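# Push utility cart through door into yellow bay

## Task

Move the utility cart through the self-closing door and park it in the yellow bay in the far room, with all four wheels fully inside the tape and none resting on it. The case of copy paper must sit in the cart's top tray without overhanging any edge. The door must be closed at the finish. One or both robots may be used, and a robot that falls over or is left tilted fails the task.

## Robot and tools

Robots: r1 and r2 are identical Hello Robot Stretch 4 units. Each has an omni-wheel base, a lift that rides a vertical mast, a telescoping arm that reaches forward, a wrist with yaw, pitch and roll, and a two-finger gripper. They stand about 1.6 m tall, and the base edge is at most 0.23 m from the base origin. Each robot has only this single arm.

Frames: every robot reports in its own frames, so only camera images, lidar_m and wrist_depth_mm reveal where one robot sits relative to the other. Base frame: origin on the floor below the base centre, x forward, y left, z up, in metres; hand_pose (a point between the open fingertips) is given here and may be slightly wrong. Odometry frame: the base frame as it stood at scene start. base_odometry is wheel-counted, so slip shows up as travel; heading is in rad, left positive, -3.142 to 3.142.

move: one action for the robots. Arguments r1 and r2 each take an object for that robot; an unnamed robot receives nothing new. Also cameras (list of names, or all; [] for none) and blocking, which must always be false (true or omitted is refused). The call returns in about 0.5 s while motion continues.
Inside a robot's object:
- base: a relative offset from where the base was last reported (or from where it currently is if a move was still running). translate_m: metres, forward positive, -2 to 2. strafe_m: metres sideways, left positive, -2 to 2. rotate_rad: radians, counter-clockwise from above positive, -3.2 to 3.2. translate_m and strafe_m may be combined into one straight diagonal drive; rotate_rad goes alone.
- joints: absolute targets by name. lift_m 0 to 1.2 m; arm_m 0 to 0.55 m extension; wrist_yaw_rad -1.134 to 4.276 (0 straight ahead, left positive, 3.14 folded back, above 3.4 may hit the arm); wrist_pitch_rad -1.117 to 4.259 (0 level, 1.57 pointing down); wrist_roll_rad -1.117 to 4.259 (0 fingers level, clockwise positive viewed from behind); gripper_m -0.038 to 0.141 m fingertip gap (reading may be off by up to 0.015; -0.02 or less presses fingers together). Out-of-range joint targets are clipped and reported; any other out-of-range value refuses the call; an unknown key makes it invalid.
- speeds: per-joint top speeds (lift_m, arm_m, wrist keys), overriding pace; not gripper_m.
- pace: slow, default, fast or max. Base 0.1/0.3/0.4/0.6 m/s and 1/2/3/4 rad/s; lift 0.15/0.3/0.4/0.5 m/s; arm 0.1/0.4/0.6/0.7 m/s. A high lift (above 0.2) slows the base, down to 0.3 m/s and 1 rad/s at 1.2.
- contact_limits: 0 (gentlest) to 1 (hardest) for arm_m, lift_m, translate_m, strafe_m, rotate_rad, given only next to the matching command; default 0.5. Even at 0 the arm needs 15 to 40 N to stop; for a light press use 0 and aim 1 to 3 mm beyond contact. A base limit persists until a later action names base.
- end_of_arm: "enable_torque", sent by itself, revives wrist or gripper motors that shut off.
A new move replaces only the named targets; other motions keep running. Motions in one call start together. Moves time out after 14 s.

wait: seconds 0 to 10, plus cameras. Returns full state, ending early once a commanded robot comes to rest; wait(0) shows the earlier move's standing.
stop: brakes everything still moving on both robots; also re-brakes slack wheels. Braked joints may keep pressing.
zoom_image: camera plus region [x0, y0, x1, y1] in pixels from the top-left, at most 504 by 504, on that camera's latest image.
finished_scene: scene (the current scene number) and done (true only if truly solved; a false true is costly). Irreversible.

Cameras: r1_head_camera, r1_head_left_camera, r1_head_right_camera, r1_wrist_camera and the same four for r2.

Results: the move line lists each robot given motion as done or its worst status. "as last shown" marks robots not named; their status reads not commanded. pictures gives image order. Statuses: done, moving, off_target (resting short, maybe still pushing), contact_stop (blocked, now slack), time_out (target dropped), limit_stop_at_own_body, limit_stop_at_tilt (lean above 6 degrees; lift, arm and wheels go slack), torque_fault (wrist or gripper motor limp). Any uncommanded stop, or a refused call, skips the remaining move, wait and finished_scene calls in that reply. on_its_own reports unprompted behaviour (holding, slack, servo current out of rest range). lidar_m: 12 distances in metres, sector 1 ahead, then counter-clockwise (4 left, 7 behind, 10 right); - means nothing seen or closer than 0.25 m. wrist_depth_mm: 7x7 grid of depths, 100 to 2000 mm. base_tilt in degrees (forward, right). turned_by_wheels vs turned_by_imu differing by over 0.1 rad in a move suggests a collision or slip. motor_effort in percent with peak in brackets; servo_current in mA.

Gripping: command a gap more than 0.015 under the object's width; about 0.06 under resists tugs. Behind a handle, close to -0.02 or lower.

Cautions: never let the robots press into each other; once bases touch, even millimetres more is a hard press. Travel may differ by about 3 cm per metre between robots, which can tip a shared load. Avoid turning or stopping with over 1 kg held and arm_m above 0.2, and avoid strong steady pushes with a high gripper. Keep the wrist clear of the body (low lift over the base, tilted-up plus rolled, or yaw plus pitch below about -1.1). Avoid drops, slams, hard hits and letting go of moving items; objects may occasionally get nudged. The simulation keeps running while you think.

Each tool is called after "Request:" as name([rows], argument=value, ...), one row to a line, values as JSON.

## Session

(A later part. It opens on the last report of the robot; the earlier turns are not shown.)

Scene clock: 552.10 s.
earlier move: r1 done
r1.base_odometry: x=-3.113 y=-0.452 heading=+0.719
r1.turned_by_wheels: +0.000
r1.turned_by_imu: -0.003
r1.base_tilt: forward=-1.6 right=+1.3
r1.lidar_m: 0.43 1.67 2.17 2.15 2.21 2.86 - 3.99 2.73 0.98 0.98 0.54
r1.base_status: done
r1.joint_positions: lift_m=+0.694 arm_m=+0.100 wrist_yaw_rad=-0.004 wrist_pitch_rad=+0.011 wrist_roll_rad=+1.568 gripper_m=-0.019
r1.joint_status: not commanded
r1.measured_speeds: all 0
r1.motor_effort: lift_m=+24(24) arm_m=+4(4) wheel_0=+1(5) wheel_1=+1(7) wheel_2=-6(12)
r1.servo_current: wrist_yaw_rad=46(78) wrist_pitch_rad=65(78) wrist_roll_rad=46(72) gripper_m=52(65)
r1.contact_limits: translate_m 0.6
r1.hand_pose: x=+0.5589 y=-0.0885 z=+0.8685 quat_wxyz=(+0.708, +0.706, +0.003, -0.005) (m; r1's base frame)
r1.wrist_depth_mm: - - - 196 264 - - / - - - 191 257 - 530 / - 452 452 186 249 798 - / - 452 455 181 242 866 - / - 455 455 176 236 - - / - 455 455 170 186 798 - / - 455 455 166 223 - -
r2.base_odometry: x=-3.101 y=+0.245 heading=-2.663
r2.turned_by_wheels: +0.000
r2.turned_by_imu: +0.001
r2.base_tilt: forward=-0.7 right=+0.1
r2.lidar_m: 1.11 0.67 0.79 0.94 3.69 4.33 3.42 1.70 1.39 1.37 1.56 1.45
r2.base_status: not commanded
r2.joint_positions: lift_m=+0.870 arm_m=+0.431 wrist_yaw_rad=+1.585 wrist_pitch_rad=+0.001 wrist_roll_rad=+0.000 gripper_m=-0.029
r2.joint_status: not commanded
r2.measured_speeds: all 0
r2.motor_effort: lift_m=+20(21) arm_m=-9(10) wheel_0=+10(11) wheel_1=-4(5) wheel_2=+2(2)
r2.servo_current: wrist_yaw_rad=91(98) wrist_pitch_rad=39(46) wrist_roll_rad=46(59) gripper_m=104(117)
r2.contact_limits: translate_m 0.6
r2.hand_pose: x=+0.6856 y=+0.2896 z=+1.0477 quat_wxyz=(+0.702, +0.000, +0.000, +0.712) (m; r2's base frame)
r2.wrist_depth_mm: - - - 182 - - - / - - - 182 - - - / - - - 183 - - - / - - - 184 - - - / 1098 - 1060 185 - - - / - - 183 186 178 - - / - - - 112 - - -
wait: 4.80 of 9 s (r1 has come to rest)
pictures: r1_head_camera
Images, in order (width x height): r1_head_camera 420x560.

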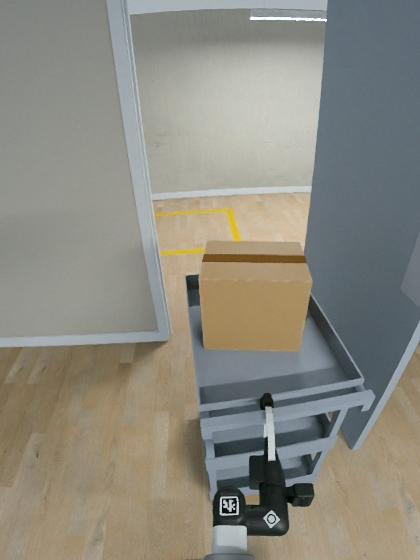

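Request:
move(blocking=false, r1={"base":{"translate_m":0.35,"strafe_m":0.02},"pace":"slow","contact_limits":{"translate_m":0.5}}, cameras=[])

Request:
wait(seconds=9, cameras=["r1_head_camera","r1_head_right_camera"])

Scene clock: 559.20 s.
move: r1 moving
r1.base_odometry: x=-3.104 y=-0.443 heading=+0.719
r1.turned_by_wheels: +0.000
r1.turned_by_imu: -0.001
r1.base_tilt: forward=-1.6 right=+1.3
r1.lidar_m: 0.45 1.63 2.13 2.15 2.18 2.86 - 3.99 2.74 0.94 0.95 0.54
r1.base_status: translate_m moving; strafe_m moving
r1.joint_positions: lift_m=+0.694 arm_m=+0.100 wrist_yaw_rad=-0.004 wrist_pitch_rad=+0.011 wrist_roll_rad=+1.568 gripper_m=-0.019
r1.joint_status: not commanded
r1.measured_speeds: translate_m=+0.047 strafe_m=+0.003 rotate_rad=-0.001 lift_m=+0.000 arm_m=+0.000 wrist_yaw_rad=+0.000 wrist_pitch_rad=+0.000 wrist_roll_rad=+0.000
r1.motor_effort: lift_m=+24(24) arm_m=+4(4) wheel_0=+5(7) wheel_1=+4(5) wheel_2=-10(12)
r1.servo_current: wrist_yaw_rad=46(59) wrist_pitch_rad=65(65) wrist_roll_rad=52(52) gripper_m=52(59)
r1.contact_limits: translate_m 0.5
r1.hand_pose: x=+0.5589 y=-0.0885 z=+0.8685 quat_wxyz=(+0.708, +0.706, +0.003, -0.005) (m; r1's base frame)
r1.wrist_depth_mm: - - - 196 264 - - / - - - 191 258 - 530 / - 452 452 186 250 798 - / - 449 455 181 242 866 - / - 452 452 176 236 - - / - 455 455 170 200 809 - / - 455 459 166 223 - -
r2: as last shown
r2.turned_by_imu: +0.000
r2.lidar_m: 1.09 0.69 0.79 0.95 3.70 4.33 3.40 1.68 1.39 1.36 1.54 1.47
r2.motor_effort: lift_m=+20(21) arm_m=-9(9) wheel_0=+10(11) wheel_1=-4(5) wheel_2=+2(2)
r2.servo_current: wrist_yaw_rad=91(91) wrist_pitch_rad=39(52) wrist_roll_rad=39(52) gripper_m=104(111)
r2.contact_limits: translate_m 0.6
r2.wrist_depth_mm: - - - 183 - - - / - - - 183 - - - / - - - 183 - - - / - - - 184 - - - / 1078 - 1060 185 - - - / - - 183 187 178 - - / - - - 112 - - -
pictures: none
No camera images: "cameras" was empty.

Scene clock: 563.50 s.
earlier move: r1 done
r1.base_odometry: x=-2.863 y=-0.207 heading=+0.719
r1.turned_by_wheels: +0.000
r1.turned_by_imu: -0.001
r1.base_tilt: forward=-1.6 right=+1.3
r1.lidar_m: 0.44 1.30 1.71 2.16 2.21 2.87 - 3.97 2.73 0.93 0.75 0.53
r1.base_status: done
r1.joint_positions: lift_m=+0.694 arm_m=+0.100 wrist_yaw_rad=-0.004 wrist_pitch_rad=+0.011 wrist_roll_rad=+1.568 gripper_m=-0.019
r1.joint_status: not commanded
r1.measured_speeds: all 0
r1.motor_effort: lift_m=+24(24) arm_m=+4(4) wheel_0=+3(7) wheel_1=+4(8) wheel_2=-5(12)
r1.servo_current: wrist_yaw_rad=59(72) wrist_pitch_rad=72(72) wrist_roll_rad=52(65) gripper_m=59(65)
r1.contact_limits: translate_m 0.5
r1.hand_pose: x=+0.5589 y=-0.0885 z=+0.8685 quat_wxyz=(+0.708, +0.706, +0.003, -0.005) (m; r1's base frame)
r1.wrist_depth_mm: - - - 199 268 - - / - - - 195 260 1756 530 / - - - 187 251 778 - / - 455 455 182 244 866 - / - 452 455 176 236 - - / - 455 452 170 202 798 - / - 452 455 166 222 - -
r2.base_odometry: x=-3.101 y=+0.245 heading=-2.663
r2.turned_by_wheels: +0.000
r2.turned_by_imu: +0.001
r2.base_tilt: forward=-0.6 right=+0.0
r2.lidar_m: 1.04 0.67 0.93 0.97 3.68 4.32 3.42 1.70 1.38 1.36 1.57 1.45
r2.base_status: not commanded
r2.joint_positions: lift_m=+0.870 arm_m=+0.431 wrist_yaw_rad=+1.585 wrist_pitch_rad=+0.001 wrist_roll_rad=+0.000 gripper_m=-0.029
r2.joint_status: not commanded
r2.measured_speeds: all 0
r2.motor_effort: lift_m=+20(21) arm_m=-9(10) wheel_0=+10(11) wheel_1=-5(5) wheel_2=+2(2)
r2.servo_current: wrist_yaw_rad=78(98) wrist_pitch_rad=39(52) wrist_roll_rad=39(65) gripper_m=104(117)
r2.contact_limits: translate_m 0.6
r2.hand_pose: x=+0.6856 y=+0.2896 z=+1.0477 quat_wxyz=(+0.702, +0.000, +0.000, +0.712) (m; r2's base frame)
r2.wrist_depth_mm: - - - 182 - - - / - - - 182 - - - / - - - 183 - - - / - - - 183 - - - / - - 1078 185 - - - / - - 183 186 178 - - / - - - 112 - - -
wait: 4.30 of 9 s (r1 has come to rest)
pictures: r1_head_camera, r1_head_right_camera
Images, in order (width x height): r1_head_camera 420x560, r1_head_right_camera 420x672.

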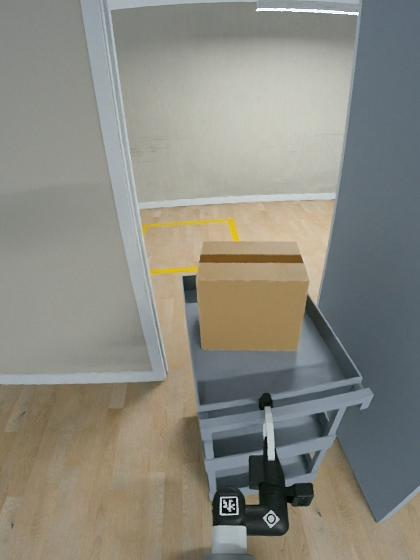

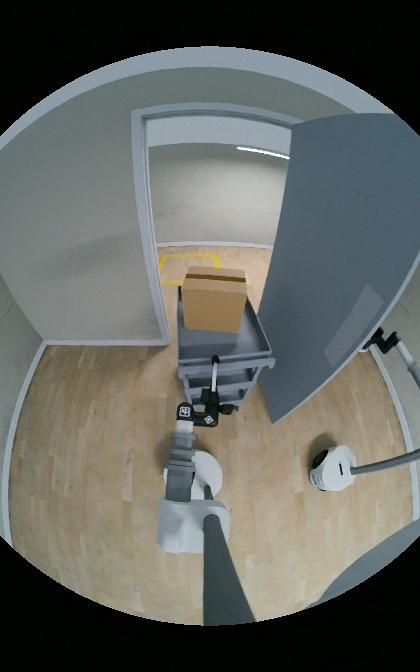

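Request:
move(blocking=false, r1={"base":{"translate_m":0.35,"strafe_m":0.02},"pace":"slow","contact_limits":{"translate_m":0.5}}, cameras=[])

Request:
wait(seconds=9, cameras=["r1_head_camera","r1_head_right_camera"])

Scene clock: 570.70 s.
move: r1 moving
r1.base_odometry: x=-2.854 y=-0.198 heading=+0.719
r1.turned_by_wheels: +0.000
r1.turned_by_imu: +0.000
r1.base_tilt: forward=-1.6 right=+1.3
r1.lidar_m: 0.45 1.26 1.66 2.15 2.18 2.91 - 4.00 2.75 0.94 0.74 0.54
r1.base_status: translate_m moving; strafe_m moving
r1.joint_positions: lift_m=+0.694 arm_m=+0.100 wrist_yaw_rad=-0.004 wrist_pitch_rad=+0.011 wrist_roll_rad=+1.568 gripper_m=-0.019
r1.joint_status: not commanded
r1.measured_speeds: translate_m=+0.048 strafe_m=+0.003 rotate_rad=-0.001 lift_m=+0.000 arm_m=+0.000 wrist_yaw_rad=+0.000 wrist_pitch_rad=+0.000 wrist_roll_rad=+0.000
r1.motor_effort: lift_m=+24(24) arm_m=+4(4) wheel_0=+4(7) wheel_1=+5(6) wheel_2=-9(12)
r1.servo_current: wrist_yaw_rad=72(72) wrist_pitch_rad=59(65) wrist_roll_rad=52(65) gripper_m=52(65)
r1.contact_limits: translate_m 0.5
r1.hand_pose: x=+0.5589 y=-0.0885 z=+0.8685 quat_wxyz=(+0.708, +0.706, +0.003, -0.005) (m; r1's base frame)
r1.wrist_depth_mm: - - - 199 268 - - / - - - 195 260 1756 530 / - - - 187 251 768 - / - 452 455 182 244 866 - / - 455 455 176 236 - - / - 455 452 170 202 798 - / - 452 455 166 222 - -
r2: as last shown
r2.turned_by_imu: +0.000
r2.base_tilt: forward=-0.7 right=+0.1
r2.lidar_m: 1.07 0.66 0.95 0.95 3.66 4.32 3.42 1.70 1.36 1.37 1.53 1.45
r2.motor_effort: lift_m=+20(20) arm_m=-9(10) wheel_0=+10(11) wheel_1=-5(5) wheel_2=+2(2)
r2.servo_current: wrist_yaw_rad=91(98) wrist_pitch_rad=39(46) wrist_roll_rad=52(52) gripper_m=104(111)
r2.contact_limits: translate_m 0.6
r2.wrist_depth_mm: - - - 182 - - - / - - - 182 - - - / - - - 182 - - - / - - - 183 - - - / - - 1042 185 - - - / - - 182 186 178 - - / - - - 112 - - -
pictures: none
No camera images: "cameras" was empty.

Scene clock: 575.00 s.
earlier move: r1 done
r1.base_odometry: x=-2.613 y=+0.039 heading=+0.719
r1.turned_by_wheels: +0.000
r1.turned_by_imu: -0.001
r1.base_tilt: forward=-1.6 right=+1.3
r1.lidar_m: 0.45 0.95 1.26 2.15 2.24 2.87 - 4.01 1.01 0.65 0.66 0.52
r1.base_status: done
r1.joint_positions: lift_m=+0.694 arm_m=+0.100 wrist_yaw_rad=-0.004 wrist_pitch_rad=+0.011 wrist_roll_rad=+1.568 gripper_m=-0.019
r1.joint_status: not commanded
r1.measured_speeds: all 0
r1.motor_effort: lift_m=+23(24) arm_m=+4(4) wheel_0=+3(7) wheel_1=+3(7) wheel_2=-4(12)
r1.servo_current: wrist_yaw_rad=52(72) wrist_pitch_rad=72(78) wrist_roll_rad=72(72) gripper_m=52(65)
r1.contact_limits: translate_m 0.5
r1.hand_pose: x=+0.5589 y=-0.0885 z=+0.8685 quat_wxyz=(+0.708, +0.706, +0.003, -0.005) (m; r1's base frame)
r1.wrist_depth_mm: - - - 204 273 1756 1308 / - - - 198 262 1808 559 / - - - 189 254 798 - / - 455 455 183 245 866 - / - 452 455 178 237 - - / - 452 449 171 202 798 - / - 449 452 166 221 - -
r2.base_odometry: x=-3.101 y=+0.245 heading=-2.663
r2.turned_by_wheels: +0.000
r2.turned_by_imu: +0.001
r2.base_tilt: forward=-0.7 right=+0.0
r2.lidar_m: 1.05 0.67 1.01 3.28 3.71 4.35 3.41 1.73 1.40 1.38 1.55 1.46
r2.base_status: not commanded
r2.joint_positions: lift_m=+0.870 arm_m=+0.431 wrist_yaw_rad=+1.585 wrist_pitch_rad=+0.001 wrist_roll_rad=+0.000 gripper_m=-0.029
r2.joint_status: not commanded
r2.measured_speeds: all 0
r2.motor_effort: lift_m=+20(21) arm_m=-9(10) wheel_0=+10(11) wheel_1=-5(5) wheel_2=+2(2)
r2.servo_current: wrist_yaw_rad=72(98) wrist_pitch_rad=39(46) wrist_roll_rad=46(65) gripper_m=104(117)
r2.contact_limits: translate_m 0.6
r2.hand_pose: x=+0.6856 y=+0.2896 z=+1.0477 quat_wxyz=(+0.702, +0.000, +0.000, +0.712) (m; r2's base frame)
r2.wrist_depth_mm: - - - 182 - - - / - - - 182 - - - / - - - 183 - - - / - - - 184 - - - / - - - 184 - - - / - - 185 186 179 - - / - - - 112 - - -
wait: 4.30 of 9 s (r1 has come to rest)
pictures: r1_head_camera, r1_head_right_camera
Images, in order (width x height): r1_head_camera 420x560, r1_head_right_camera 420x672.

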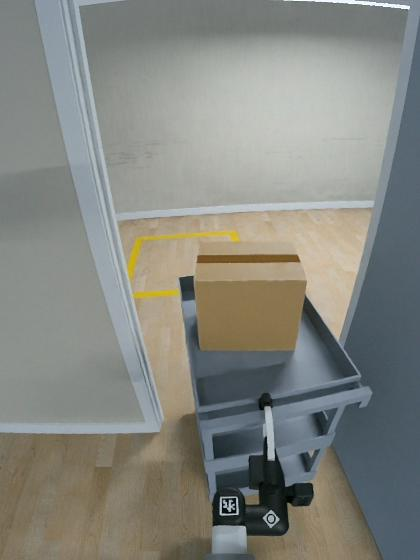

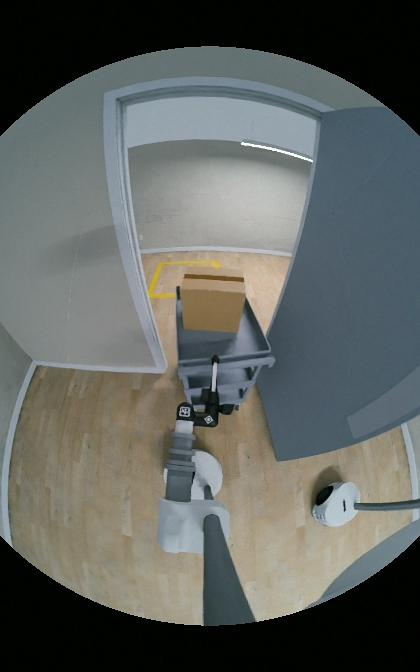

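Request:
move(blocking=false, r1={"base":{"translate_m":0.4,"strafe_m":0.025},"pace":"slow","contact_limits":{"translate_m":0.5}}, cameras=[])

Request:
wait(seconds=9, cameras=["r1_head_camera","r1_head_right_camera"])

Scene clock: 583.83 s.
move: r1 moving
r1.base_odometry: x=-2.604 y=+0.048 heading=+0.719
r1.turned_by_wheels: +0.000
r1.turned_by_imu: +0.000
r1.base_tilt: forward=-1.6 right=+1.2
r1.lidar_m: 0.45 0.96 1.21 2.15 2.22 2.89 - 3.96 1.05 0.63 0.62 0.54
r1.base_status: translate_m moving; strafe_m moving
r1.joint_positions: lift_m=+0.694 arm_m=+0.100 wrist_yaw_rad=-0.004 wrist_pitch_rad=+0.011 wrist_roll_rad=+1.568 gripper_m=-0.019
r1.joint_status: not commanded
r1.measured_speeds: translate_m=+0.049 strafe_m=+0.004 rotate_rad=+0.000 lift_m=+0.000 arm_m=+0.000 wrist_yaw_rad=+0.000 wrist_pitch_rad=+0.000 wrist_roll_rad=+0.000
r1.motor_effort: lift_m=+24(24) arm_m=+4(4) wheel_0=+3(7) wheel_1=+5(7) wheel_2=-9(9)
r1.servo_current: wrist_yaw_rad=46(65) wrist_pitch_rad=65(72) wrist_roll_rad=46(65) gripper_m=52(59)
r1.contact_limits: translate_m 0.5
r1.hand_pose: x=+0.5589 y=-0.0885 z=+0.8685 quat_wxyz=(+0.708, +0.706, +0.003, -0.005) (m; r1's base frame)
r1.wrist_depth_mm: - - - 204 273 1808 1308 / - - - 197 263 1808 559 / - - - 190 254 798 - / - 455 455 183 244 866 - / - 455 455 177 237 - - / - 452 452 169 202 809 - / - 449 452 166 221 - -
r2: as last shown
r2.turned_by_imu: +0.000
r2.lidar_m: 1.09 0.67 1.03 3.32 3.69 4.36 3.43 1.69 1.38 1.37 1.53 1.45
r2.motor_effort: lift_m=+21(21) arm_m=-9(10) wheel_0=+10(11) wheel_1=-5(5) wheel_2=+2(2)
r2.servo_current: wrist_yaw_rad=78(85) wrist_pitch_rad=39(46) wrist_roll_rad=46(46) gripper_m=104(111)
r2.contact_limits: translate_m 0.6
r2.wrist_depth_mm: - - - 182 - - - / - - - 182 - - - / - - - 183 - - - / - - - 183 - - - / - - - 185 - - - / - - 184 185 178 - - / - - - 112 - - -
pictures: none
No camera images: "cameras" was empty.

Scene clock: 588.63 s.
earlier move: r1 done
r1.base_odometry: x=-2.329 y=+0.321 heading=+0.719
r1.turned_by_wheels: +0.000
r1.turned_by_imu: -0.001
r1.base_tilt: forward=-1.6 right=+1.3
r1.lidar_m: 0.44 0.61 0.69 1.66 2.20 2.88 - 3.95 0.70 0.56 0.60 0.54
r1.base_status: done
r1.joint_positions: lift_m=+0.694 arm_m=+0.100 wrist_yaw_rad=-0.004 wrist_pitch_rad=+0.011 wrist_roll_rad=+1.568 gripper_m=-0.019
r1.joint_status: not commanded
r1.measured_speeds: all 0
r1.motor_effort: lift_m=+24(24) arm_m=+4(4) wheel_0=+1(7) wheel_1=+3(7) wheel_2=-5(11)
r1.servo_current: wrist_yaw_rad=59(72) wrist_pitch_rad=65(72) wrist_roll_rad=52(72) gripper_m=52(65)
r1.contact_limits: translate_m 0.5
r1.hand_pose: x=+0.5589 y=-0.0885 z=+0.8685 quat_wxyz=(+0.708, +0.706, +0.003, -0.005) (m; r1's base frame)
r1.wrist_depth_mm: - - - 209 278 1756 1281 / - - - 200 267 1808 525 / - - - 192 257 778 - / - 455 459 185 248 866 - / - 452 455 178 238 - - / - 449 452 171 202 798 - / - 445 452 165 220 - -
r2.base_odometry: x=-3.101 y=+0.245 heading=-2.663
r2.turned_by_wheels: +0.000
r2.turned_by_imu: +0.001
r2.base_tilt: forward=-0.7 right=+0.0
r2.lidar_m: 1.10 0.66 1.24 3.33 3.67 4.33 3.45 1.71 1.37 1.36 1.54 1.43
r2.base_status: not commanded
r2.joint_positions: lift_m=+0.870 arm_m=+0.431 wrist_yaw_rad=+1.585 wrist_pitch_rad=+0.001 wrist_roll_rad=+0.000 gripper_m=-0.029
r2.joint_status: not commanded
r2.measured_speeds: all 0
r2.motor_effort: lift_m=+21(21) arm_m=-9(10) wheel_0=+10(11) wheel_1=-5(5) wheel_2=+2(2)
r2.servo_current: wrist_yaw_rad=85(98) wrist_pitch_rad=46(46) wrist_roll_rad=52(59) gripper_m=104(117)
r2.contact_limits: translate_m 0.6
r2.hand_pose: x=+0.6856 y=+0.2896 z=+1.0477 quat_wxyz=(+0.702, +0.000, +0.000, +0.712) (m; r2's base frame)
r2.wrist_depth_mm: - - - 182 - - - / - - - 182 - - - / - - - 183 - - - / - - - 183 - - - / - - - 185 - - - / - - 185 186 178 - - / - - - 112 - - -
wait: 4.80 of 9 s (r1 has come to rest)
pictures: r1_head_camera, r1_head_right_camera
Images, in order (width x height): r1_head_camera 420x560, r1_head_right_camera 420x672.

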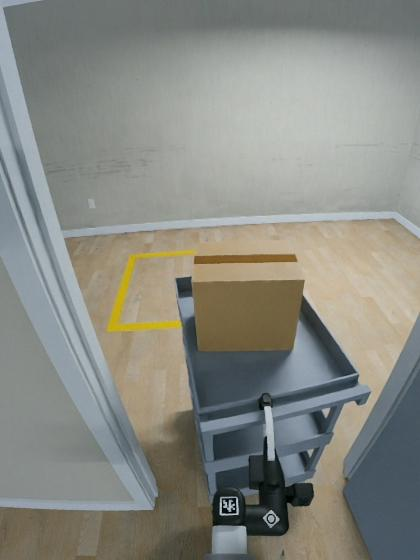

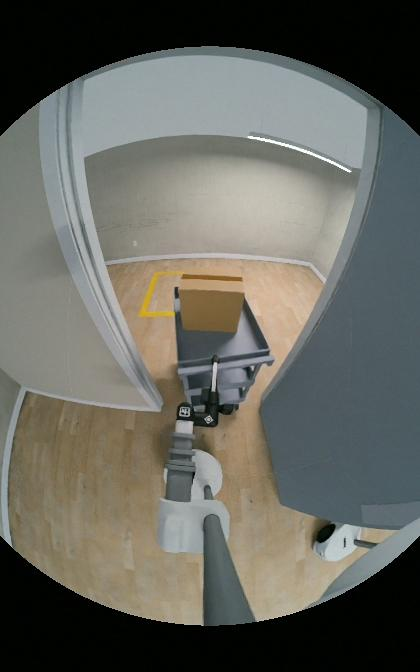

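Request:
move(blocking=false, r1={"base":{"translate_m":0.15,"strafe_m":-0.12},"pace":"slow","contact_limits":{"translate_m":0.5}}, cameras=[])

Request:
wait(seconds=9, cameras=["r1_head_camera","r1_head_right_camera"])

Scene clock: 604.43 s.
move: r1 moving
r1.base_odometry: x=-2.315 y=+0.322 heading=+0.719
r1.turned_by_wheels: +0.000
r1.turned_by_imu: +0.000
r1.base_tilt: forward=-1.6 right=+1.3
r1.lidar_m: 0.46 0.58 0.68 1.65 2.24 2.92 - 3.96 0.68 0.59 0.60 0.50
r1.base_status: translate_m moving; strafe_m moving
r1.joint_positions: lift_m=+0.694 arm_m=+0.100 wrist_yaw_rad=-0.003 wrist_pitch_rad=+0.011 wrist_roll_rad=+1.568 gripper_m=-0.019
r1.joint_status: not commanded
r1.measured_speeds: translate_m=+0.040 strafe_m=-0.033 rotate_rad=-0.001 lift_m=+0.000 arm_m=+0.000 wrist_yaw_rad=+0.001 wrist_pitch_rad=+0.000 wrist_roll_rad=+0.000
r1.motor_effort: lift_m=+24(24) arm_m=+4(4) wheel_0=+9(10) wheel_1=-2(4) wheel_2=-7(9)
r1.servo_current: wrist_yaw_rad=59(65) wrist_pitch_rad=65(72) wrist_roll_rad=46(65) gripper_m=59(59)
r1.contact_limits: translate_m 0.5
r1.hand_pose: x=+0.5590 y=-0.0882 z=+0.8685 quat_wxyz=(+0.708, +0.706, +0.003, -0.005) (m; r1's base frame)
r1.wrist_depth_mm: - - - 208 277 1756 1281 / - - - 200 265 1756 554 / - - - 191 256 750 - / - 455 455 183 246 878 - / - 452 452 177 238 - - / - 449 452 170 206 809 - / - 449 449 166 221 - -
r2: as last shown
r2.turned_by_imu: +0.000
r2.base_tilt: forward=-0.6 right=+0.0
r2.lidar_m: 1.09 0.65 1.26 3.30 3.71 4.35 3.42 1.70 1.38 1.37 1.55 1.46
r2.motor_effort: lift_m=+20(20) arm_m=-9(10) wheel_0=+10(11) wheel_1=-5(5) wheel_2=+2(2)
r2.servo_current: wrist_yaw_rad=85(91) wrist_pitch_rad=39(39) wrist_roll_rad=52(52) gripper_m=104(111)
r2.contact_limits: translate_m 0.6
pictures: none
No camera images: "cameras" was empty.

Scene clock: 607.07 s.
earlier move: r1 done
r1.base_odometry: x=-2.137 y=+0.330 heading=+0.720
r1.turned_by_wheels: +0.001
r1.turned_by_imu: +0.001
r1.base_tilt: forward=-1.6 right=+1.2
r1.lidar_m: 0.42 0.57 0.57 1.25 2.36 3.01 - 1.26 0.50 0.44 0.46 0.55
r1.base_status: done
r1.joint_positions: lift_m=+0.694 arm_m=+0.100 wrist_yaw_rad=+0.003 wrist_pitch_rad=+0.011 wrist_roll_rad=+1.568 gripper_m=-0.019
r1.joint_status: not commanded
r1.measured_speeds: all 0
r1.motor_effort: lift_m=+24(24) arm_m=+4(4) wheel_0=+9(13) wheel_1=-2(4) wheel_2=+2(9)
r1.servo_current: wrist_yaw_rad=52(65) wrist_pitch_rad=65(72) wrist_roll_rad=52(65) gripper_m=59(59)
r1.contact_limits: translate_m 0.5
r1.hand_pose: x=+0.5595 y=-0.0865 z=+0.8685 quat_wxyz=(+0.708, +0.706, +0.005, -0.003) (m; r1's base frame)
r1.wrist_depth_mm: - - - 238 310 1756 1229 / - - - 283 291 1756 512 / - - - 208 273 1863 - / - - 469 196 257 842 - / - 455 459 183 243 866 - / - 449 445 173 231 - - / - 436 433 165 219 - -
r2.base_odometry: x=-3.101 y=+0.245 heading=-2.663
r2.turned_by_wheels: +0.000
r2.turned_by_imu: +0.000
r2.base_tilt: forward=-0.6 right=+0.0
r2.lidar_m: 1.10 0.68 2.58 3.31 3.67 4.34 3.44 1.70 1.35 1.37 1.54 1.47
r2.base_status: not commanded
r2.joint_positions: lift_m=+0.870 arm_m=+0.431 wrist_yaw_rad=+1.585 wrist_pitch_rad=+0.001 wrist_roll_rad=+0.000 gripper_m=-0.029
r2.joint_status: not commanded
r2.measured_speeds: all 0
r2.motor_effort: lift_m=+20(20) arm_m=-9(10) wheel_0=+11(11) wheel_1=-5(5) wheel_2=+2(2)
r2.servo_current: wrist_yaw_rad=72(104) wrist_pitch_rad=39(52) wrist_roll_rad=52(59) gripper_m=104(111)
r2.contact_limits: translate_m 0.6
r2.hand_pose: x=+0.6856 y=+0.2896 z=+1.0477 quat_wxyz=(+0.702, +0.000, +0.000, +0.712) (m; r2's base frame)
r2.wrist_depth_mm: - - - 182 - - - / - - - 183 - - - / - - - 183 - - - / - - - 183 - - - / - - - 185 - - - / - - 185 186 179 - - / - - - 112 - - -
wait: 2.63 of 9 s (r1 has come to rest)
pictures: r1_head_camera, r1_head_right_camera
Images, in order (width x height): r1_head_camera 420x560, r1_head_right_camera 420x672.

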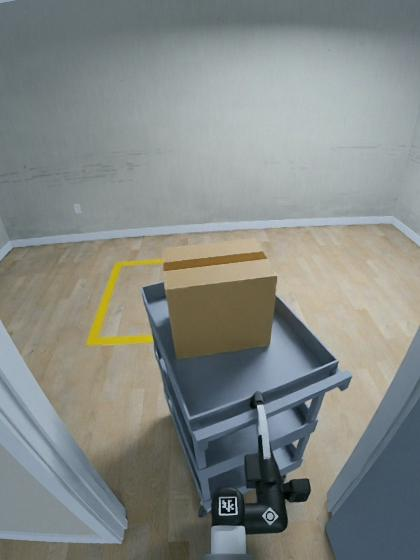

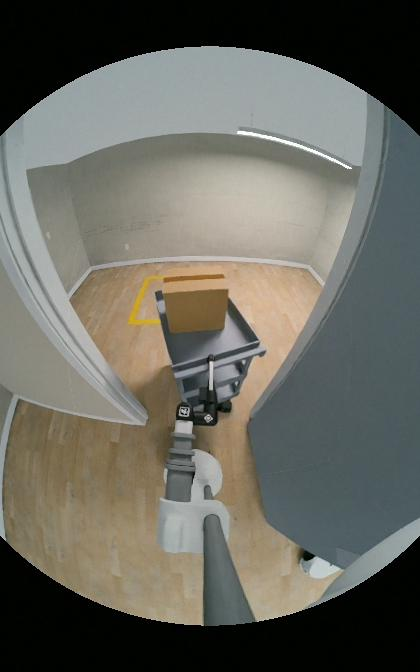

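Request:
move(blocking=false, r1={"base":{"translate_m":0.4,"strafe_m":0.01},"pace":"slow","contact_limits":{"translate_m":0.5}}, cameras=[])

Request:
wait(seconds=9, cameras=["r1_head_camera","r1_head_right_camera"])

Scene clock: 616.77 s.
move: r1 moving
r1.base_odometry: x=-2.128 y=+0.338 heading=+0.720
r1.turned_by_wheels: +0.000
r1.turned_by_imu: +0.000
r1.base_tilt: forward=-1.6 right=+1.3
r1.lidar_m: 0.40 0.62 0.54 1.27 2.34 3.05 - 1.27 0.52 0.45 0.45 0.55
r1.base_status: translate_m moving; strafe_m moving
r1.joint_positions: lift_m=+0.694 arm_m=+0.100 wrist_yaw_rad=+0.003 wrist_pitch_rad=+0.011 wrist_roll_rad=+1.568 gripper_m=-0.019
r1.joint_status: not commanded
r1.measured_speeds: translate_m=+0.049 strafe_m=+0.002 rotate_rad=+0.000 lift_m=+0.000 arm_m=+0.000 wrist_yaw_rad=-0.007 wrist_pitch_rad=+0.000 wrist_roll_rad=+0.000
r1.motor_effort: lift_m=+23(24) arm_m=+4(4) wheel_0=+7(12) wheel_1=+6(7) wheel_2=-6(6)
r1.servo_current: wrist_yaw_rad=46(59) wrist_pitch_rad=59(65) wrist_roll_rad=52(59) gripper_m=59(65)
r1.contact_limits: translate_m 0.5
r1.hand_pose: x=+0.5595 y=-0.0866 z=+0.8685 quat_wxyz=(+0.708, +0.706, +0.005, -0.003) (m; r1's base frame)
r1.wrist_depth_mm: - - - 306 317 1756 1229 / - - - 286 294 1756 1229 / - - - 210 274 1808 - / - - 473 196 258 798 - / - 459 459 183 244 866 - / - 445 442 171 229 - - / - 433 433 164 218 - -
r2: as last shown
r2.lidar_m: 1.10 0.66 2.58 3.31 3.70 4.35 3.42 1.71 1.38 1.37 1.56 1.46
r2.motor_effort: lift_m=+20(20) arm_m=-9(10) wheel_0=+10(11) wheel_1=-5(5) wheel_2=+2(2)
r2.servo_current: wrist_yaw_rad=91(91) wrist_pitch_rad=39(46) wrist_roll_rad=46(52) gripper_m=98(111)
r2.contact_limits: translate_m 0.6
r2.wrist_depth_mm: - - - 182 - - - / - - - 182 - - - / - - - 182 - - - / - - - 183 - - - / - - - 184 - - - / - - 185 186 178 - - / - - - 112 - - -
pictures: none
No camera images: "cameras" was empty.

Scene clock: 621.57 s.
earlier move: r1 done
r1.base_odometry: x=-1.843 y=+0.601 heading=+0.720
r1.turned_by_wheels: -0.001
r1.turned_by_imu: -0.004
r1.base_tilt: forward=-1.6 right=+1.3
r1.lidar_m: 0.39 0.72 2.49 0.39 2.38 3.10 - 0.75 0.46 0.39 0.46 0.55
r1.base_status: done
r1.joint_positions: lift_m=+0.694 arm_m=+0.100 wrist_yaw_rad=-0.004 wrist_pitch_rad=+0.011 wrist_roll_rad=+1.568 gripper_m=-0.019
r1.joint_status: not commanded
r1.measured_speeds: all 0
r1.motor_effort: lift_m=+24(24) arm_m=+4(4) wheel_0=+0(12) wheel_1=+1(8) wheel_2=-6(12)
r1.servo_current: wrist_yaw_rad=52(72) wrist_pitch_rad=65(72) wrist_roll_rad=46(65) gripper_m=52(65)
r1.contact_limits: translate_m 0.5
r1.hand_pose: x=+0.5589 y=-0.0886 z=+0.8685 quat_wxyz=(+0.708, +0.706, +0.003, -0.005) (m; r1's base frame)
r1.wrist_depth_mm: - - - 279 375 1756 1229 / - - - 317 330 1756 1281 / - - - 224 294 1808 535 / - - - 204 268 1863 - / - 466 466 184 247 854 - / - 445 436 168 200 - - / - 421 421 158 210 - -
r2.base_odometry: x=-3.101 y=+0.245 heading=-2.663
r2.turned_by_wheels: +0.000
r2.turned_by_imu: +0.001
r2.base_tilt: forward=-0.7 right=+0.0
r2.lidar_m: 1.10 0.67 2.56 3.31 3.71 4.31 3.44 1.76 1.38 1.36 1.54 1.46
r2.base_status: not commanded
r2.joint_positions: lift_m=+0.870 arm_m=+0.431 wrist_yaw_rad=+1.585 wrist_pitch_rad=+0.001 wrist_roll_rad=+0.000 gripper_m=-0.029
r2.joint_status: not commanded
r2.measured_speeds: all 0
r2.motor_effort: lift_m=+20(21) arm_m=-9(10) wheel_0=+10(11) wheel_1=-5(5) wheel_2=+2(2)
r2.servo_current: wrist_yaw_rad=85(104) wrist_pitch_rad=39(46) wrist_roll_rad=39(65) gripper_m=104(111)
r2.contact_limits: translate_m 0.6
r2.hand_pose: x=+0.6856 y=+0.2896 z=+1.0477 quat_wxyz=(+0.702, +0.000, +0.000, +0.712) (m; r2's base frame)
r2.wrist_depth_mm: - - - 182 - - - / - - - 183 - - - / - - - 182 - - - / - - - 185 - - - / - - - 184 - - - / - - 185 186 178 - - / - - - 112 - - -
wait: 4.80 of 9 s (r1 has come to rest)
pictures: r1_head_camera, r1_head_right_camera
Images, in order (width x height): r1_head_camera 420x560, r1_head_right_camera 420x672.

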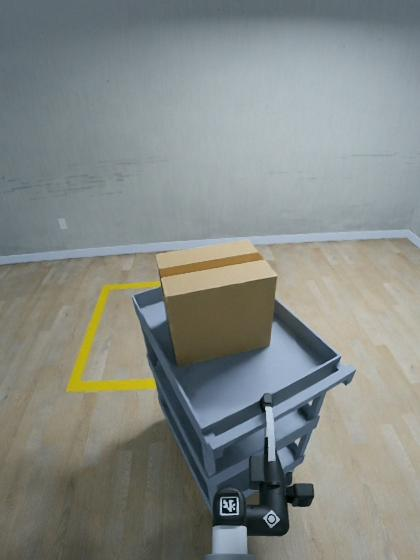

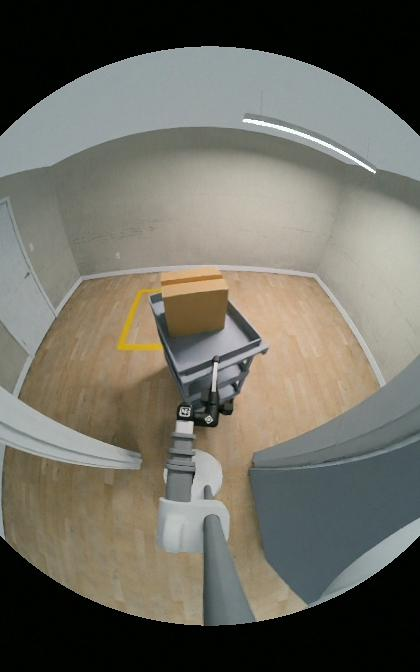

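Request:
move(blocking=false, r1={"base":{"translate_m":0.35,"strafe_m":0.01},"pace":"slow","contact_limits":{"translate_m":0.5}}, cameras=[])

Request:
wait(seconds=9, cameras=["r1_head_camera","r1_head_right_camera"])

Scene clock: 628.37 s.
move: r1 moving
r1.base_odometry: x=-1.834 y=+0.609 heading=+0.719
r1.turned_by_wheels: +0.000
r1.turned_by_imu: -0.001
r1.base_tilt: forward=-1.6 right=+1.3
r1.lidar_m: 0.41 0.73 2.54 0.40 2.40 3.11 - 0.74 0.43 0.39 0.45 0.55
r1.base_status: translate_m moving; strafe_m moving
r1.joint_positions: lift_m=+0.694 arm_m=+0.100 wrist_yaw_rad=-0.004 wrist_pitch_rad=+0.011 wrist_roll_rad=+1.568 gripper_m=-0.019
r1.joint_status: not commanded
r1.measured_speeds: translate_m=+0.048 strafe_m=+0.001 rotate_rad=-0.002 lift_m=+0.000 arm_m=+0.000 wrist_yaw_rad=+0.000 wrist_pitch_rad=+0.000 wrist_roll_rad=+0.000
r1.motor_effort: lift_m=+23(24) arm_m=+4(4) wheel_0=+3(3) wheel_1=+4(5) wheel_2=-11(12)
r1.servo_current: wrist_yaw_rad=46(59) wrist_pitch_rad=65(72) wrist_roll_rad=39(59) gripper_m=59(59)
r1.contact_limits: translate_m 0.5
r1.hand_pose: x=+0.5589 y=-0.0886 z=+0.8685 quat_wxyz=(+0.708, +0.706, +0.003, -0.005) (m; r1's base frame)
r1.wrist_depth_mm: - - - 281 377 1863 1205 / - - - 317 332 1808 1281 / - - - 224 294 1808 535 / - - - 203 268 1756 - / - 466 466 184 247 854 - / - 445 439 167 186 - - / - 418 421 158 210 - -
r2: as last shown
r2.turned_by_imu: +0.000
r2.base_tilt: forward=-0.6 right=+0.1
r2.lidar_m: 1.09 0.68 2.56 3.30 3.67 4.34 3.43 1.71 1.38 1.37 1.56 1.44
r2.motor_effort: lift_m=+20(20) arm_m=-9(9) wheel_0=+10(11) wheel_1=-5(5) wheel_2=+2(2)
r2.servo_current: wrist_yaw_rad=78(91) wrist_pitch_rad=46(46) wrist_roll_rad=46(59) gripper_m=111(111)
r2.contact_limits: translate_m 0.6
r2.wrist_depth_mm: - - - 182 - - - / - - - 183 - - - / - - - 183 - - - / - - - 183 - - - / - - - 184 - - - / - - 185 186 178 - - / - - - 112 - - -
pictures: none
No camera images: "cameras" was empty.

Scene clock: 632.63 s.
earlier move: r1 done
r1.base_odometry: x=-1.586 y=+0.839 heading=+0.719
r1.turned_by_wheels: +0.000
r1.turned_by_imu: -0.003
r1.base_tilt: forward=-1.6 right=+1.2
r1.lidar_m: 0.40 0.66 2.52 1.13 0.47 3.41 - 0.66 0.49 0.54 2.39 0.55
r1.base_status: done
r1.joint_positions: lift_m=+0.694 arm_m=+0.100 wrist_yaw_rad=-0.004 wrist_pitch_rad=+0.011 wrist_roll_rad=+1.568 gripper_m=-0.019
r1.joint_status: not commanded
r1.measured_speeds: all 0
r1.motor_effort: lift_m=+23(24) arm_m=+4(4) wheel_0=-1(4) wheel_1=+1(6) wheel_2=-6(12)
r1.servo_current: wrist_yaw_rad=59(72) wrist_pitch_rad=78(78) wrist_roll_rad=65(72) gripper_m=59(65)
r1.contact_limits: translate_m 0.5
r1.hand_pose: x=+0.5589 y=-0.0886 z=+0.8685 quat_wxyz=(+0.708, +0.706, +0.003, -0.005) (m; r1's base frame)
r1.wrist_depth_mm: - - - 338 - 1756 1229 / - - - 330 345 1756 1308 / - - - 230 309 1756 517 / - - - 204 273 1921 - / - 477 469 186 249 798 - / - 445 439 167 198 - - / - 418 421 156 208 - -
r2.base_odometry: x=-3.101 y=+0.245 heading=-2.663
r2.turned_by_wheels: +0.000
r2.turned_by_imu: +0.001
r2.base_tilt: forward=-0.7 right=+0.0
r2.lidar_m: 1.07 0.67 2.56 3.32 3.72 4.34 3.42 1.73 1.39 1.35 1.56 1.42
r2.base_status: not commanded
r2.joint_positions: lift_m=+0.870 arm_m=+0.431 wrist_yaw_rad=+1.585 wrist_pitch_rad=+0.001 wrist_roll_rad=+0.000 gripper_m=-0.029
r2.joint_status: not commanded
r2.measured_speeds: all 0
r2.motor_effort: lift_m=+20(21) arm_m=-9(10) wheel_0=+10(11) wheel_1=-4(5) wheel_2=+2(2)
r2.servo_current: wrist_yaw_rad=78(98) wrist_pitch_rad=39(46) wrist_roll_rad=52(59) gripper_m=98(117)
r2.contact_limits: translate_m 0.6
r2.hand_pose: x=+0.6856 y=+0.2896 z=+1.0477 quat_wxyz=(+0.702, +0.000, +0.000, +0.712) (m; r2's base frame)
r2.wrist_depth_mm: - - - 182 - - - / - - - 183 - - - / - - - 183 - - - / - - - 183 - - - / - - - 185 - - - / - - 185 186 178 - - / - - - 112 - - -
wait: 4.27 of 9 s (r1 has come to rest)
pictures: r1_head_camera, r1_head_right_camera
Images, in order (width x height): r1_head_camera 420x560, r1_head_right_camera 420x672.

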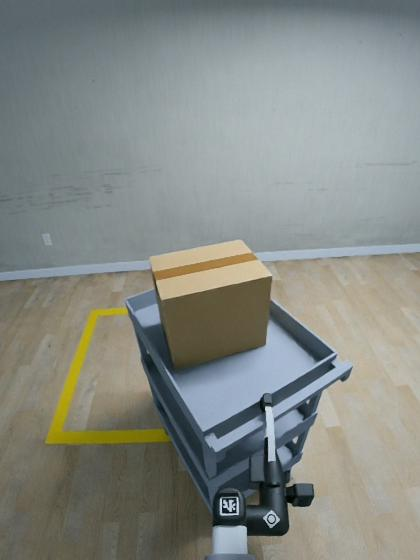

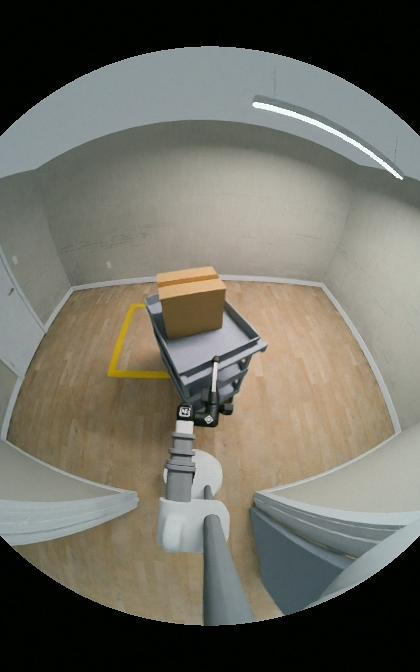

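Request:
move(blocking=false, r1={"base":{"translate_m":0.25,"strafe_m":0.05},"pace":"slow","contact_limits":{"translate_m":0.5}}, cameras=[])

Request:
wait(seconds=9, cameras=["r1_head_camera"])

Request:
move(blocking=false, r1={"base":{"translate_m":0.15,"strafe_m":0.18},"pace":"slow","contact_limits":{"translate_m":0.5}}, cameras=[])

Request:
wait(seconds=9, cameras=["r1_head_camera","r1_head_right_camera"])

Scene clock: 641.77 s.
move: r1 moving
r1.base_odometry: x=-1.579 y=+0.849 heading=+0.719
r1.turned_by_wheels: +0.000
r1.turned_by_imu: -0.001
r1.base_tilt: forward=-1.6 right=+1.3
r1.lidar_m: 0.40 0.67 2.51 1.19 0.46 3.44 - 0.66 0.48 0.62 2.42 0.59
r1.base_status: translate_m moving; strafe_m moving
r1.joint_positions: lift_m=+0.694 arm_m=+0.100 wrist_yaw_rad=-0.004 wrist_pitch_rad=+0.011 wrist_roll_rad=+1.568 gripper_m=-0.019
r1.joint_status: not commanded
r1.measured_speeds: translate_m=+0.048 strafe_m=+0.010 rotate_rad=-0.002 lift_m=+0.000 arm_m=+0.000 wrist_yaw_rad=+0.000 wrist_pitch_rad=+0.000 wrist_roll_rad=+0.000
r1.motor_effort: lift_m=+24(24) arm_m=+4(4) wheel_0=+0(3) wheel_1=+3(6) wheel_2=-10(13)
r1.servo_current: wrist_yaw_rad=46(59) wrist_pitch_rad=72(72) wrist_roll_rad=46(59) gripper_m=59(59)
r1.contact_limits: translate_m 0.5
r1.hand_pose: x=+0.5589 y=-0.0886 z=+0.8685 quat_wxyz=(+0.708, +0.706, +0.003, -0.005) (m; r1's base frame)
r1.wrist_depth_mm: - - - 340 - 1756 1205 / - - - 330 347 1756 1308 / - - - 230 309 1808 517 / - - - 203 273 1756 - / - 477 466 185 249 798 - / - 449 442 167 186 - - / - 418 418 156 208 - -
r2: as last shown
r2.turned_by_imu: +0.000
r2.base_tilt: forward=-0.7 right=+0.1
r2.lidar_m: 1.06 0.68 2.59 3.32 3.66 4.32 3.44 1.69 1.37 1.38 1.52 1.45
r2.motor_effort: lift_m=+20(20) arm_m=-10(10) wheel_0=+10(10) wheel_1=-5(5) wheel_2=+2(2)
r2.servo_current: wrist_yaw_rad=91(98) wrist_pitch_rad=46(46) wrist_roll_rad=33(59) gripper_m=111(111)
r2.contact_limits: translate_m 0.6
r2.wrist_depth_mm: - - - 182 - - - / - - - 183 - - - / - - - 183 - - - / - - - 183 - - - / - - - 185 - - - / - - 184 186 178 - - / - - - 112 - - -
pictures: none
No camera images: "cameras" was empty.

Scene clock: 645.07 s.
earlier move: r1 done
r1.base_odometry: x=-1.431 y=+1.041 heading=+0.719
r1.turned_by_wheels: +0.000
r1.turned_by_imu: -0.002
r1.base_tilt: forward=-1.6 right=+1.3
r1.lidar_m: 0.39 0.70 2.46 2.32 0.68 0.58 - 0.71 0.64 1.31 2.44 0.56
r1.base_status: done
r1.joint_positions: lift_m=+0.694 arm_m=+0.100 wrist_yaw_rad=-0.006 wrist_pitch_rad=+0.011 wrist_roll_rad=+1.568 gripper_m=-0.019
r1.joint_status: not commanded
r1.measured_speeds: all 0
r1.motor_effort: lift_m=+23(24) arm_m=+4(4) wheel_0=-1(4) wheel_1=+1(7) wheel_2=-7(14)
r1.servo_current: wrist_yaw_rad=39(65) wrist_pitch_rad=52(72) wrist_roll_rad=46(72) gripper_m=59(65)
r1.contact_limits: translate_m 0.5
r1.hand_pose: x=+0.5587 y=-0.0891 z=+0.8685 quat_wxyz=(+0.708, +0.706, +0.002, -0.006) (m; r1's base frame)
r1.wrist_depth_mm: - - - 353 - 1863 1255 / - - - 330 338 1756 1281 / - - - 226 298 1756 530 / - - - 205 270 1756 - / - 473 469 184 246 866 - / - 442 439 166 186 - - / - 146 418 156 211 - -
r2.base_odometry: x=-3.101 y=+0.245 heading=-2.663
r2.turned_by_wheels: +0.000
r2.turned_by_imu: +0.000
r2.base_tilt: forward=-0.7 right=+0.0
r2.lidar_m: 1.07 0.69 2.55 3.30 3.69 4.33 3.42 1.70 1.40 1.39 1.54 1.46
r2.base_status: not commanded
r2.joint_positions: lift_m=+0.870 arm_m=+0.431 wrist_yaw_rad=+1.585 wrist_pitch_rad=+0.001 wrist_roll_rad=+0.000 gripper_m=-0.029
r2.joint_status: not commanded
r2.measured_speeds: all 0
r2.motor_effort: lift_m=+20(21) arm_m=-9(10) wheel_0=+10(11) wheel_1=-5(5) wheel_2=+2(2)
r2.servo_current: wrist_yaw_rad=85(98) wrist_pitch_rad=39(46) wrist_roll_rad=46(65) gripper_m=104(117)
r2.contact_limits: translate_m 0.6
r2.hand_pose: x=+0.6856 y=+0.2896 z=+1.0477 quat_wxyz=(+0.702, +0.000, +0.000, +0.712) (m; r2's base frame)
r2.wrist_depth_mm: - - - 181 - - - / - - - 183 - - - / - - - 183 - - - / - - - 183 - - - / - - - 184 - - - / - - 184 186 178 - - / - - - 112 - - -
wait: 3.30 of 9 s (r1 has come to rest)
pictures: r1_head_camera
Images, in order (width x height): r1_head_camera 420x560.

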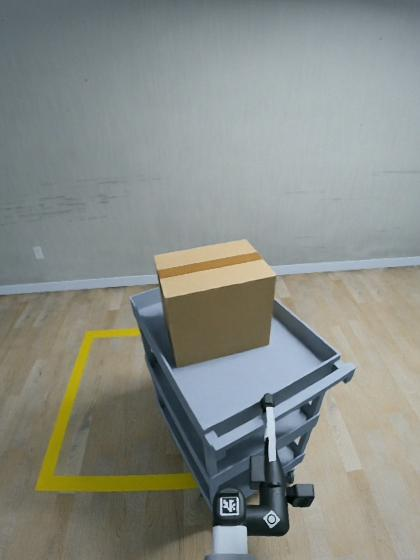

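Scene clock: 645.57 s.
move: r1 moving
r1.base_odometry: x=-1.431 y=+1.053 heading=+0.717
r1.turned_by_wheels: -0.001
r1.turned_by_imu: -0.001
r1.base_tilt: forward=-1.6 right=+1.3
r1.lidar_m: 0.41 0.78 2.47 2.30 0.69 0.61 - 0.70 0.66 1.32 2.43 0.55
r1.base_status: translate_m moving; strafe_m moving
r1.joint_positions: lift_m=+0.694 arm_m=+0.100 wrist_yaw_rad=-0.006 wrist_pitch_rad=+0.011 wrist_roll_rad=+1.568 gripper_m=-0.019
r1.joint_status: not commanded
r1.measured_speeds: translate_m=+0.032 strafe_m=+0.038 rotate_rad=-0.001 lift_m=+0.000 arm_m=+0.000 wrist_yaw_rad=-0.002 wrist_pitch_rad=+0.000 wrist_roll_rad=+0.000
r1.motor_effort: lift_m=+23(24) arm_m=+4(4) wheel_0=-10(11) wheel_1=+5(5) wheel_2=-11(12)
r1.servo_current: wrist_yaw_rad=59(72) wrist_pitch_rad=65(65) wrist_roll_rad=26(65) gripper_m=52(65)
r1.contact_limits: translate_m 0.5
r1.hand_pose: x=+0.5587 y=-0.0893 z=+0.8685 quat_wxyz=(+0.708, +0.706, +0.002, -0.006) (m; r1's base frame)
r1.wrist_depth_mm: - - - 338 - 1921 1229 / - - - 324 340 1756 1281 / - - - 226 297 1756 530 / - - - 205 268 1808 - / - 469 466 183 247 809 - / - 439 209 167 185 - - / - 147 418 158 211 - -
r2: as last shown
r2.lidar_m: 1.07 0.67 2.59 3.31 3.71 4.35 3.46 1.70 1.40 1.37 1.55 1.45
r2.motor_effort: lift_m=+20(20) arm_m=-9(9) wheel_0=+10(11) wheel_1=-4(5) wheel_2=+2(2)
r2.servo_current: wrist_yaw_rad=91(98) wrist_pitch_rad=46(46) wrist_roll_rad=59(59) gripper_m=104(111)
r2.contact_limits: translate_m 0.6
r2.wrist_depth_mm: - - - 182 - - - / - - - 182 - - - / - - - 183 - - - / - - - 184 - - - / - - - 184 - - - / - - 185 186 179 - - / - - - 112 - - -
pictures: none
No camera images: "cameras" was empty.

Scene clock: 648.67 s.
earlier move: r1 done
r1.base_odometry: x=-1.436 y=+1.275 heading=+0.718
r1.turned_by_wheels: +0.001
r1.turned_by_imu: +0.000
r1.base_tilt: forward=-1.6 right=+1.3
r1.lidar_m: 0.44 2.23 2.31 2.15 0.96 0.65 - 0.95 0.87 1.81 2.57 0.54
r1.base_status: done
r1.joint_positions: lift_m=+0.694 arm_m=+0.100 wrist_yaw_rad=-0.006 wrist_pitch_rad=+0.011 wrist_roll_rad=+1.568 gripper_m=-0.019
r1.joint_status: not commanded
r1.measured_speeds: all 0
r1.motor_effort: lift_m=+24(24) arm_m=+3(4) wheel_0=-8(13) wheel_1=+2(6) wheel_2=-5(12)
r1.servo_current: wrist_yaw_rad=46(72) wrist_pitch_rad=65(72) wrist_roll_rad=52(65) gripper_m=59(65)
r1.contact_limits: translate_m 0.5
r1.hand_pose: x=+0.5587 y=-0.0893 z=+0.8685 quat_wxyz=(+0.708, +0.706, +0.002, -0.006) (m; r1's base frame)
r1.wrist_depth_mm: - - - 220 293 1708 1255 / - - - 206 276 1756 525 / - - - 196 262 741 - / - 459 462 188 250 854 - / - 455 459 180 238 - - / - 449 449 170 186 809 - / - 146 442 164 220 - -
r2.base_odometry: x=-3.101 y=+0.245 heading=-2.663
r2.turned_by_wheels: +0.000
r2.turned_by_imu: +0.000
r2.base_tilt: forward=-0.7 right=+0.0
r2.lidar_m: 1.06 0.69 2.57 3.30 3.71 4.33 3.40 1.67 1.38 1.37 1.54 1.46
r2.base_status: not commanded
r2.joint_positions: lift_m=+0.870 arm_m=+0.431 wrist_yaw_rad=+1.585 wrist_pitch_rad=+0.001 wrist_roll_rad=+0.000 gripper_m=-0.029
r2.joint_status: not commanded
r2.measured_speeds: all 0
r2.motor_effort: lift_m=+20(21) arm_m=-9(10) wheel_0=+10(11) wheel_1=-5(5) wheel_2=+2(2)
r2.servo_current: wrist_yaw_rad=98(104) wrist_pitch_rad=39(52) wrist_roll_rad=52(65) gripper_m=104(111)
r2.contact_limits: translate_m 0.6
r2.hand_pose: x=+0.6856 y=+0.2896 z=+1.0477 quat_wxyz=(+0.702, +0.000, +0.000, +0.712) (m; r2's base frame)
r2.wrist_depth_mm: - - - 182 - - - / - - - 182 - - - / - - - 183 - - - / - - - 183 - - - / - - - 185 - - - / - - 184 185 178 - - / - - - 112 - - -
wait: 3.10 of 9 s (r1 has come to rest)
pictures: r1_head_camera, r1_head_right_camera
Images, in order (width x height): r1_head_camera 420x560, r1_head_right_camera 420x672.

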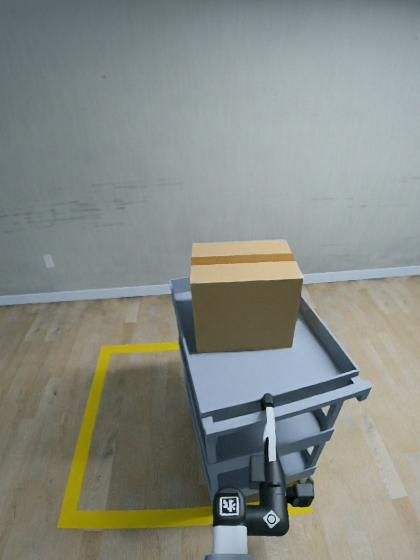

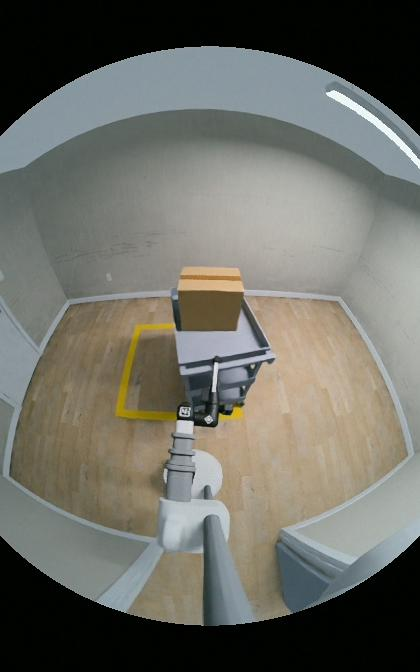

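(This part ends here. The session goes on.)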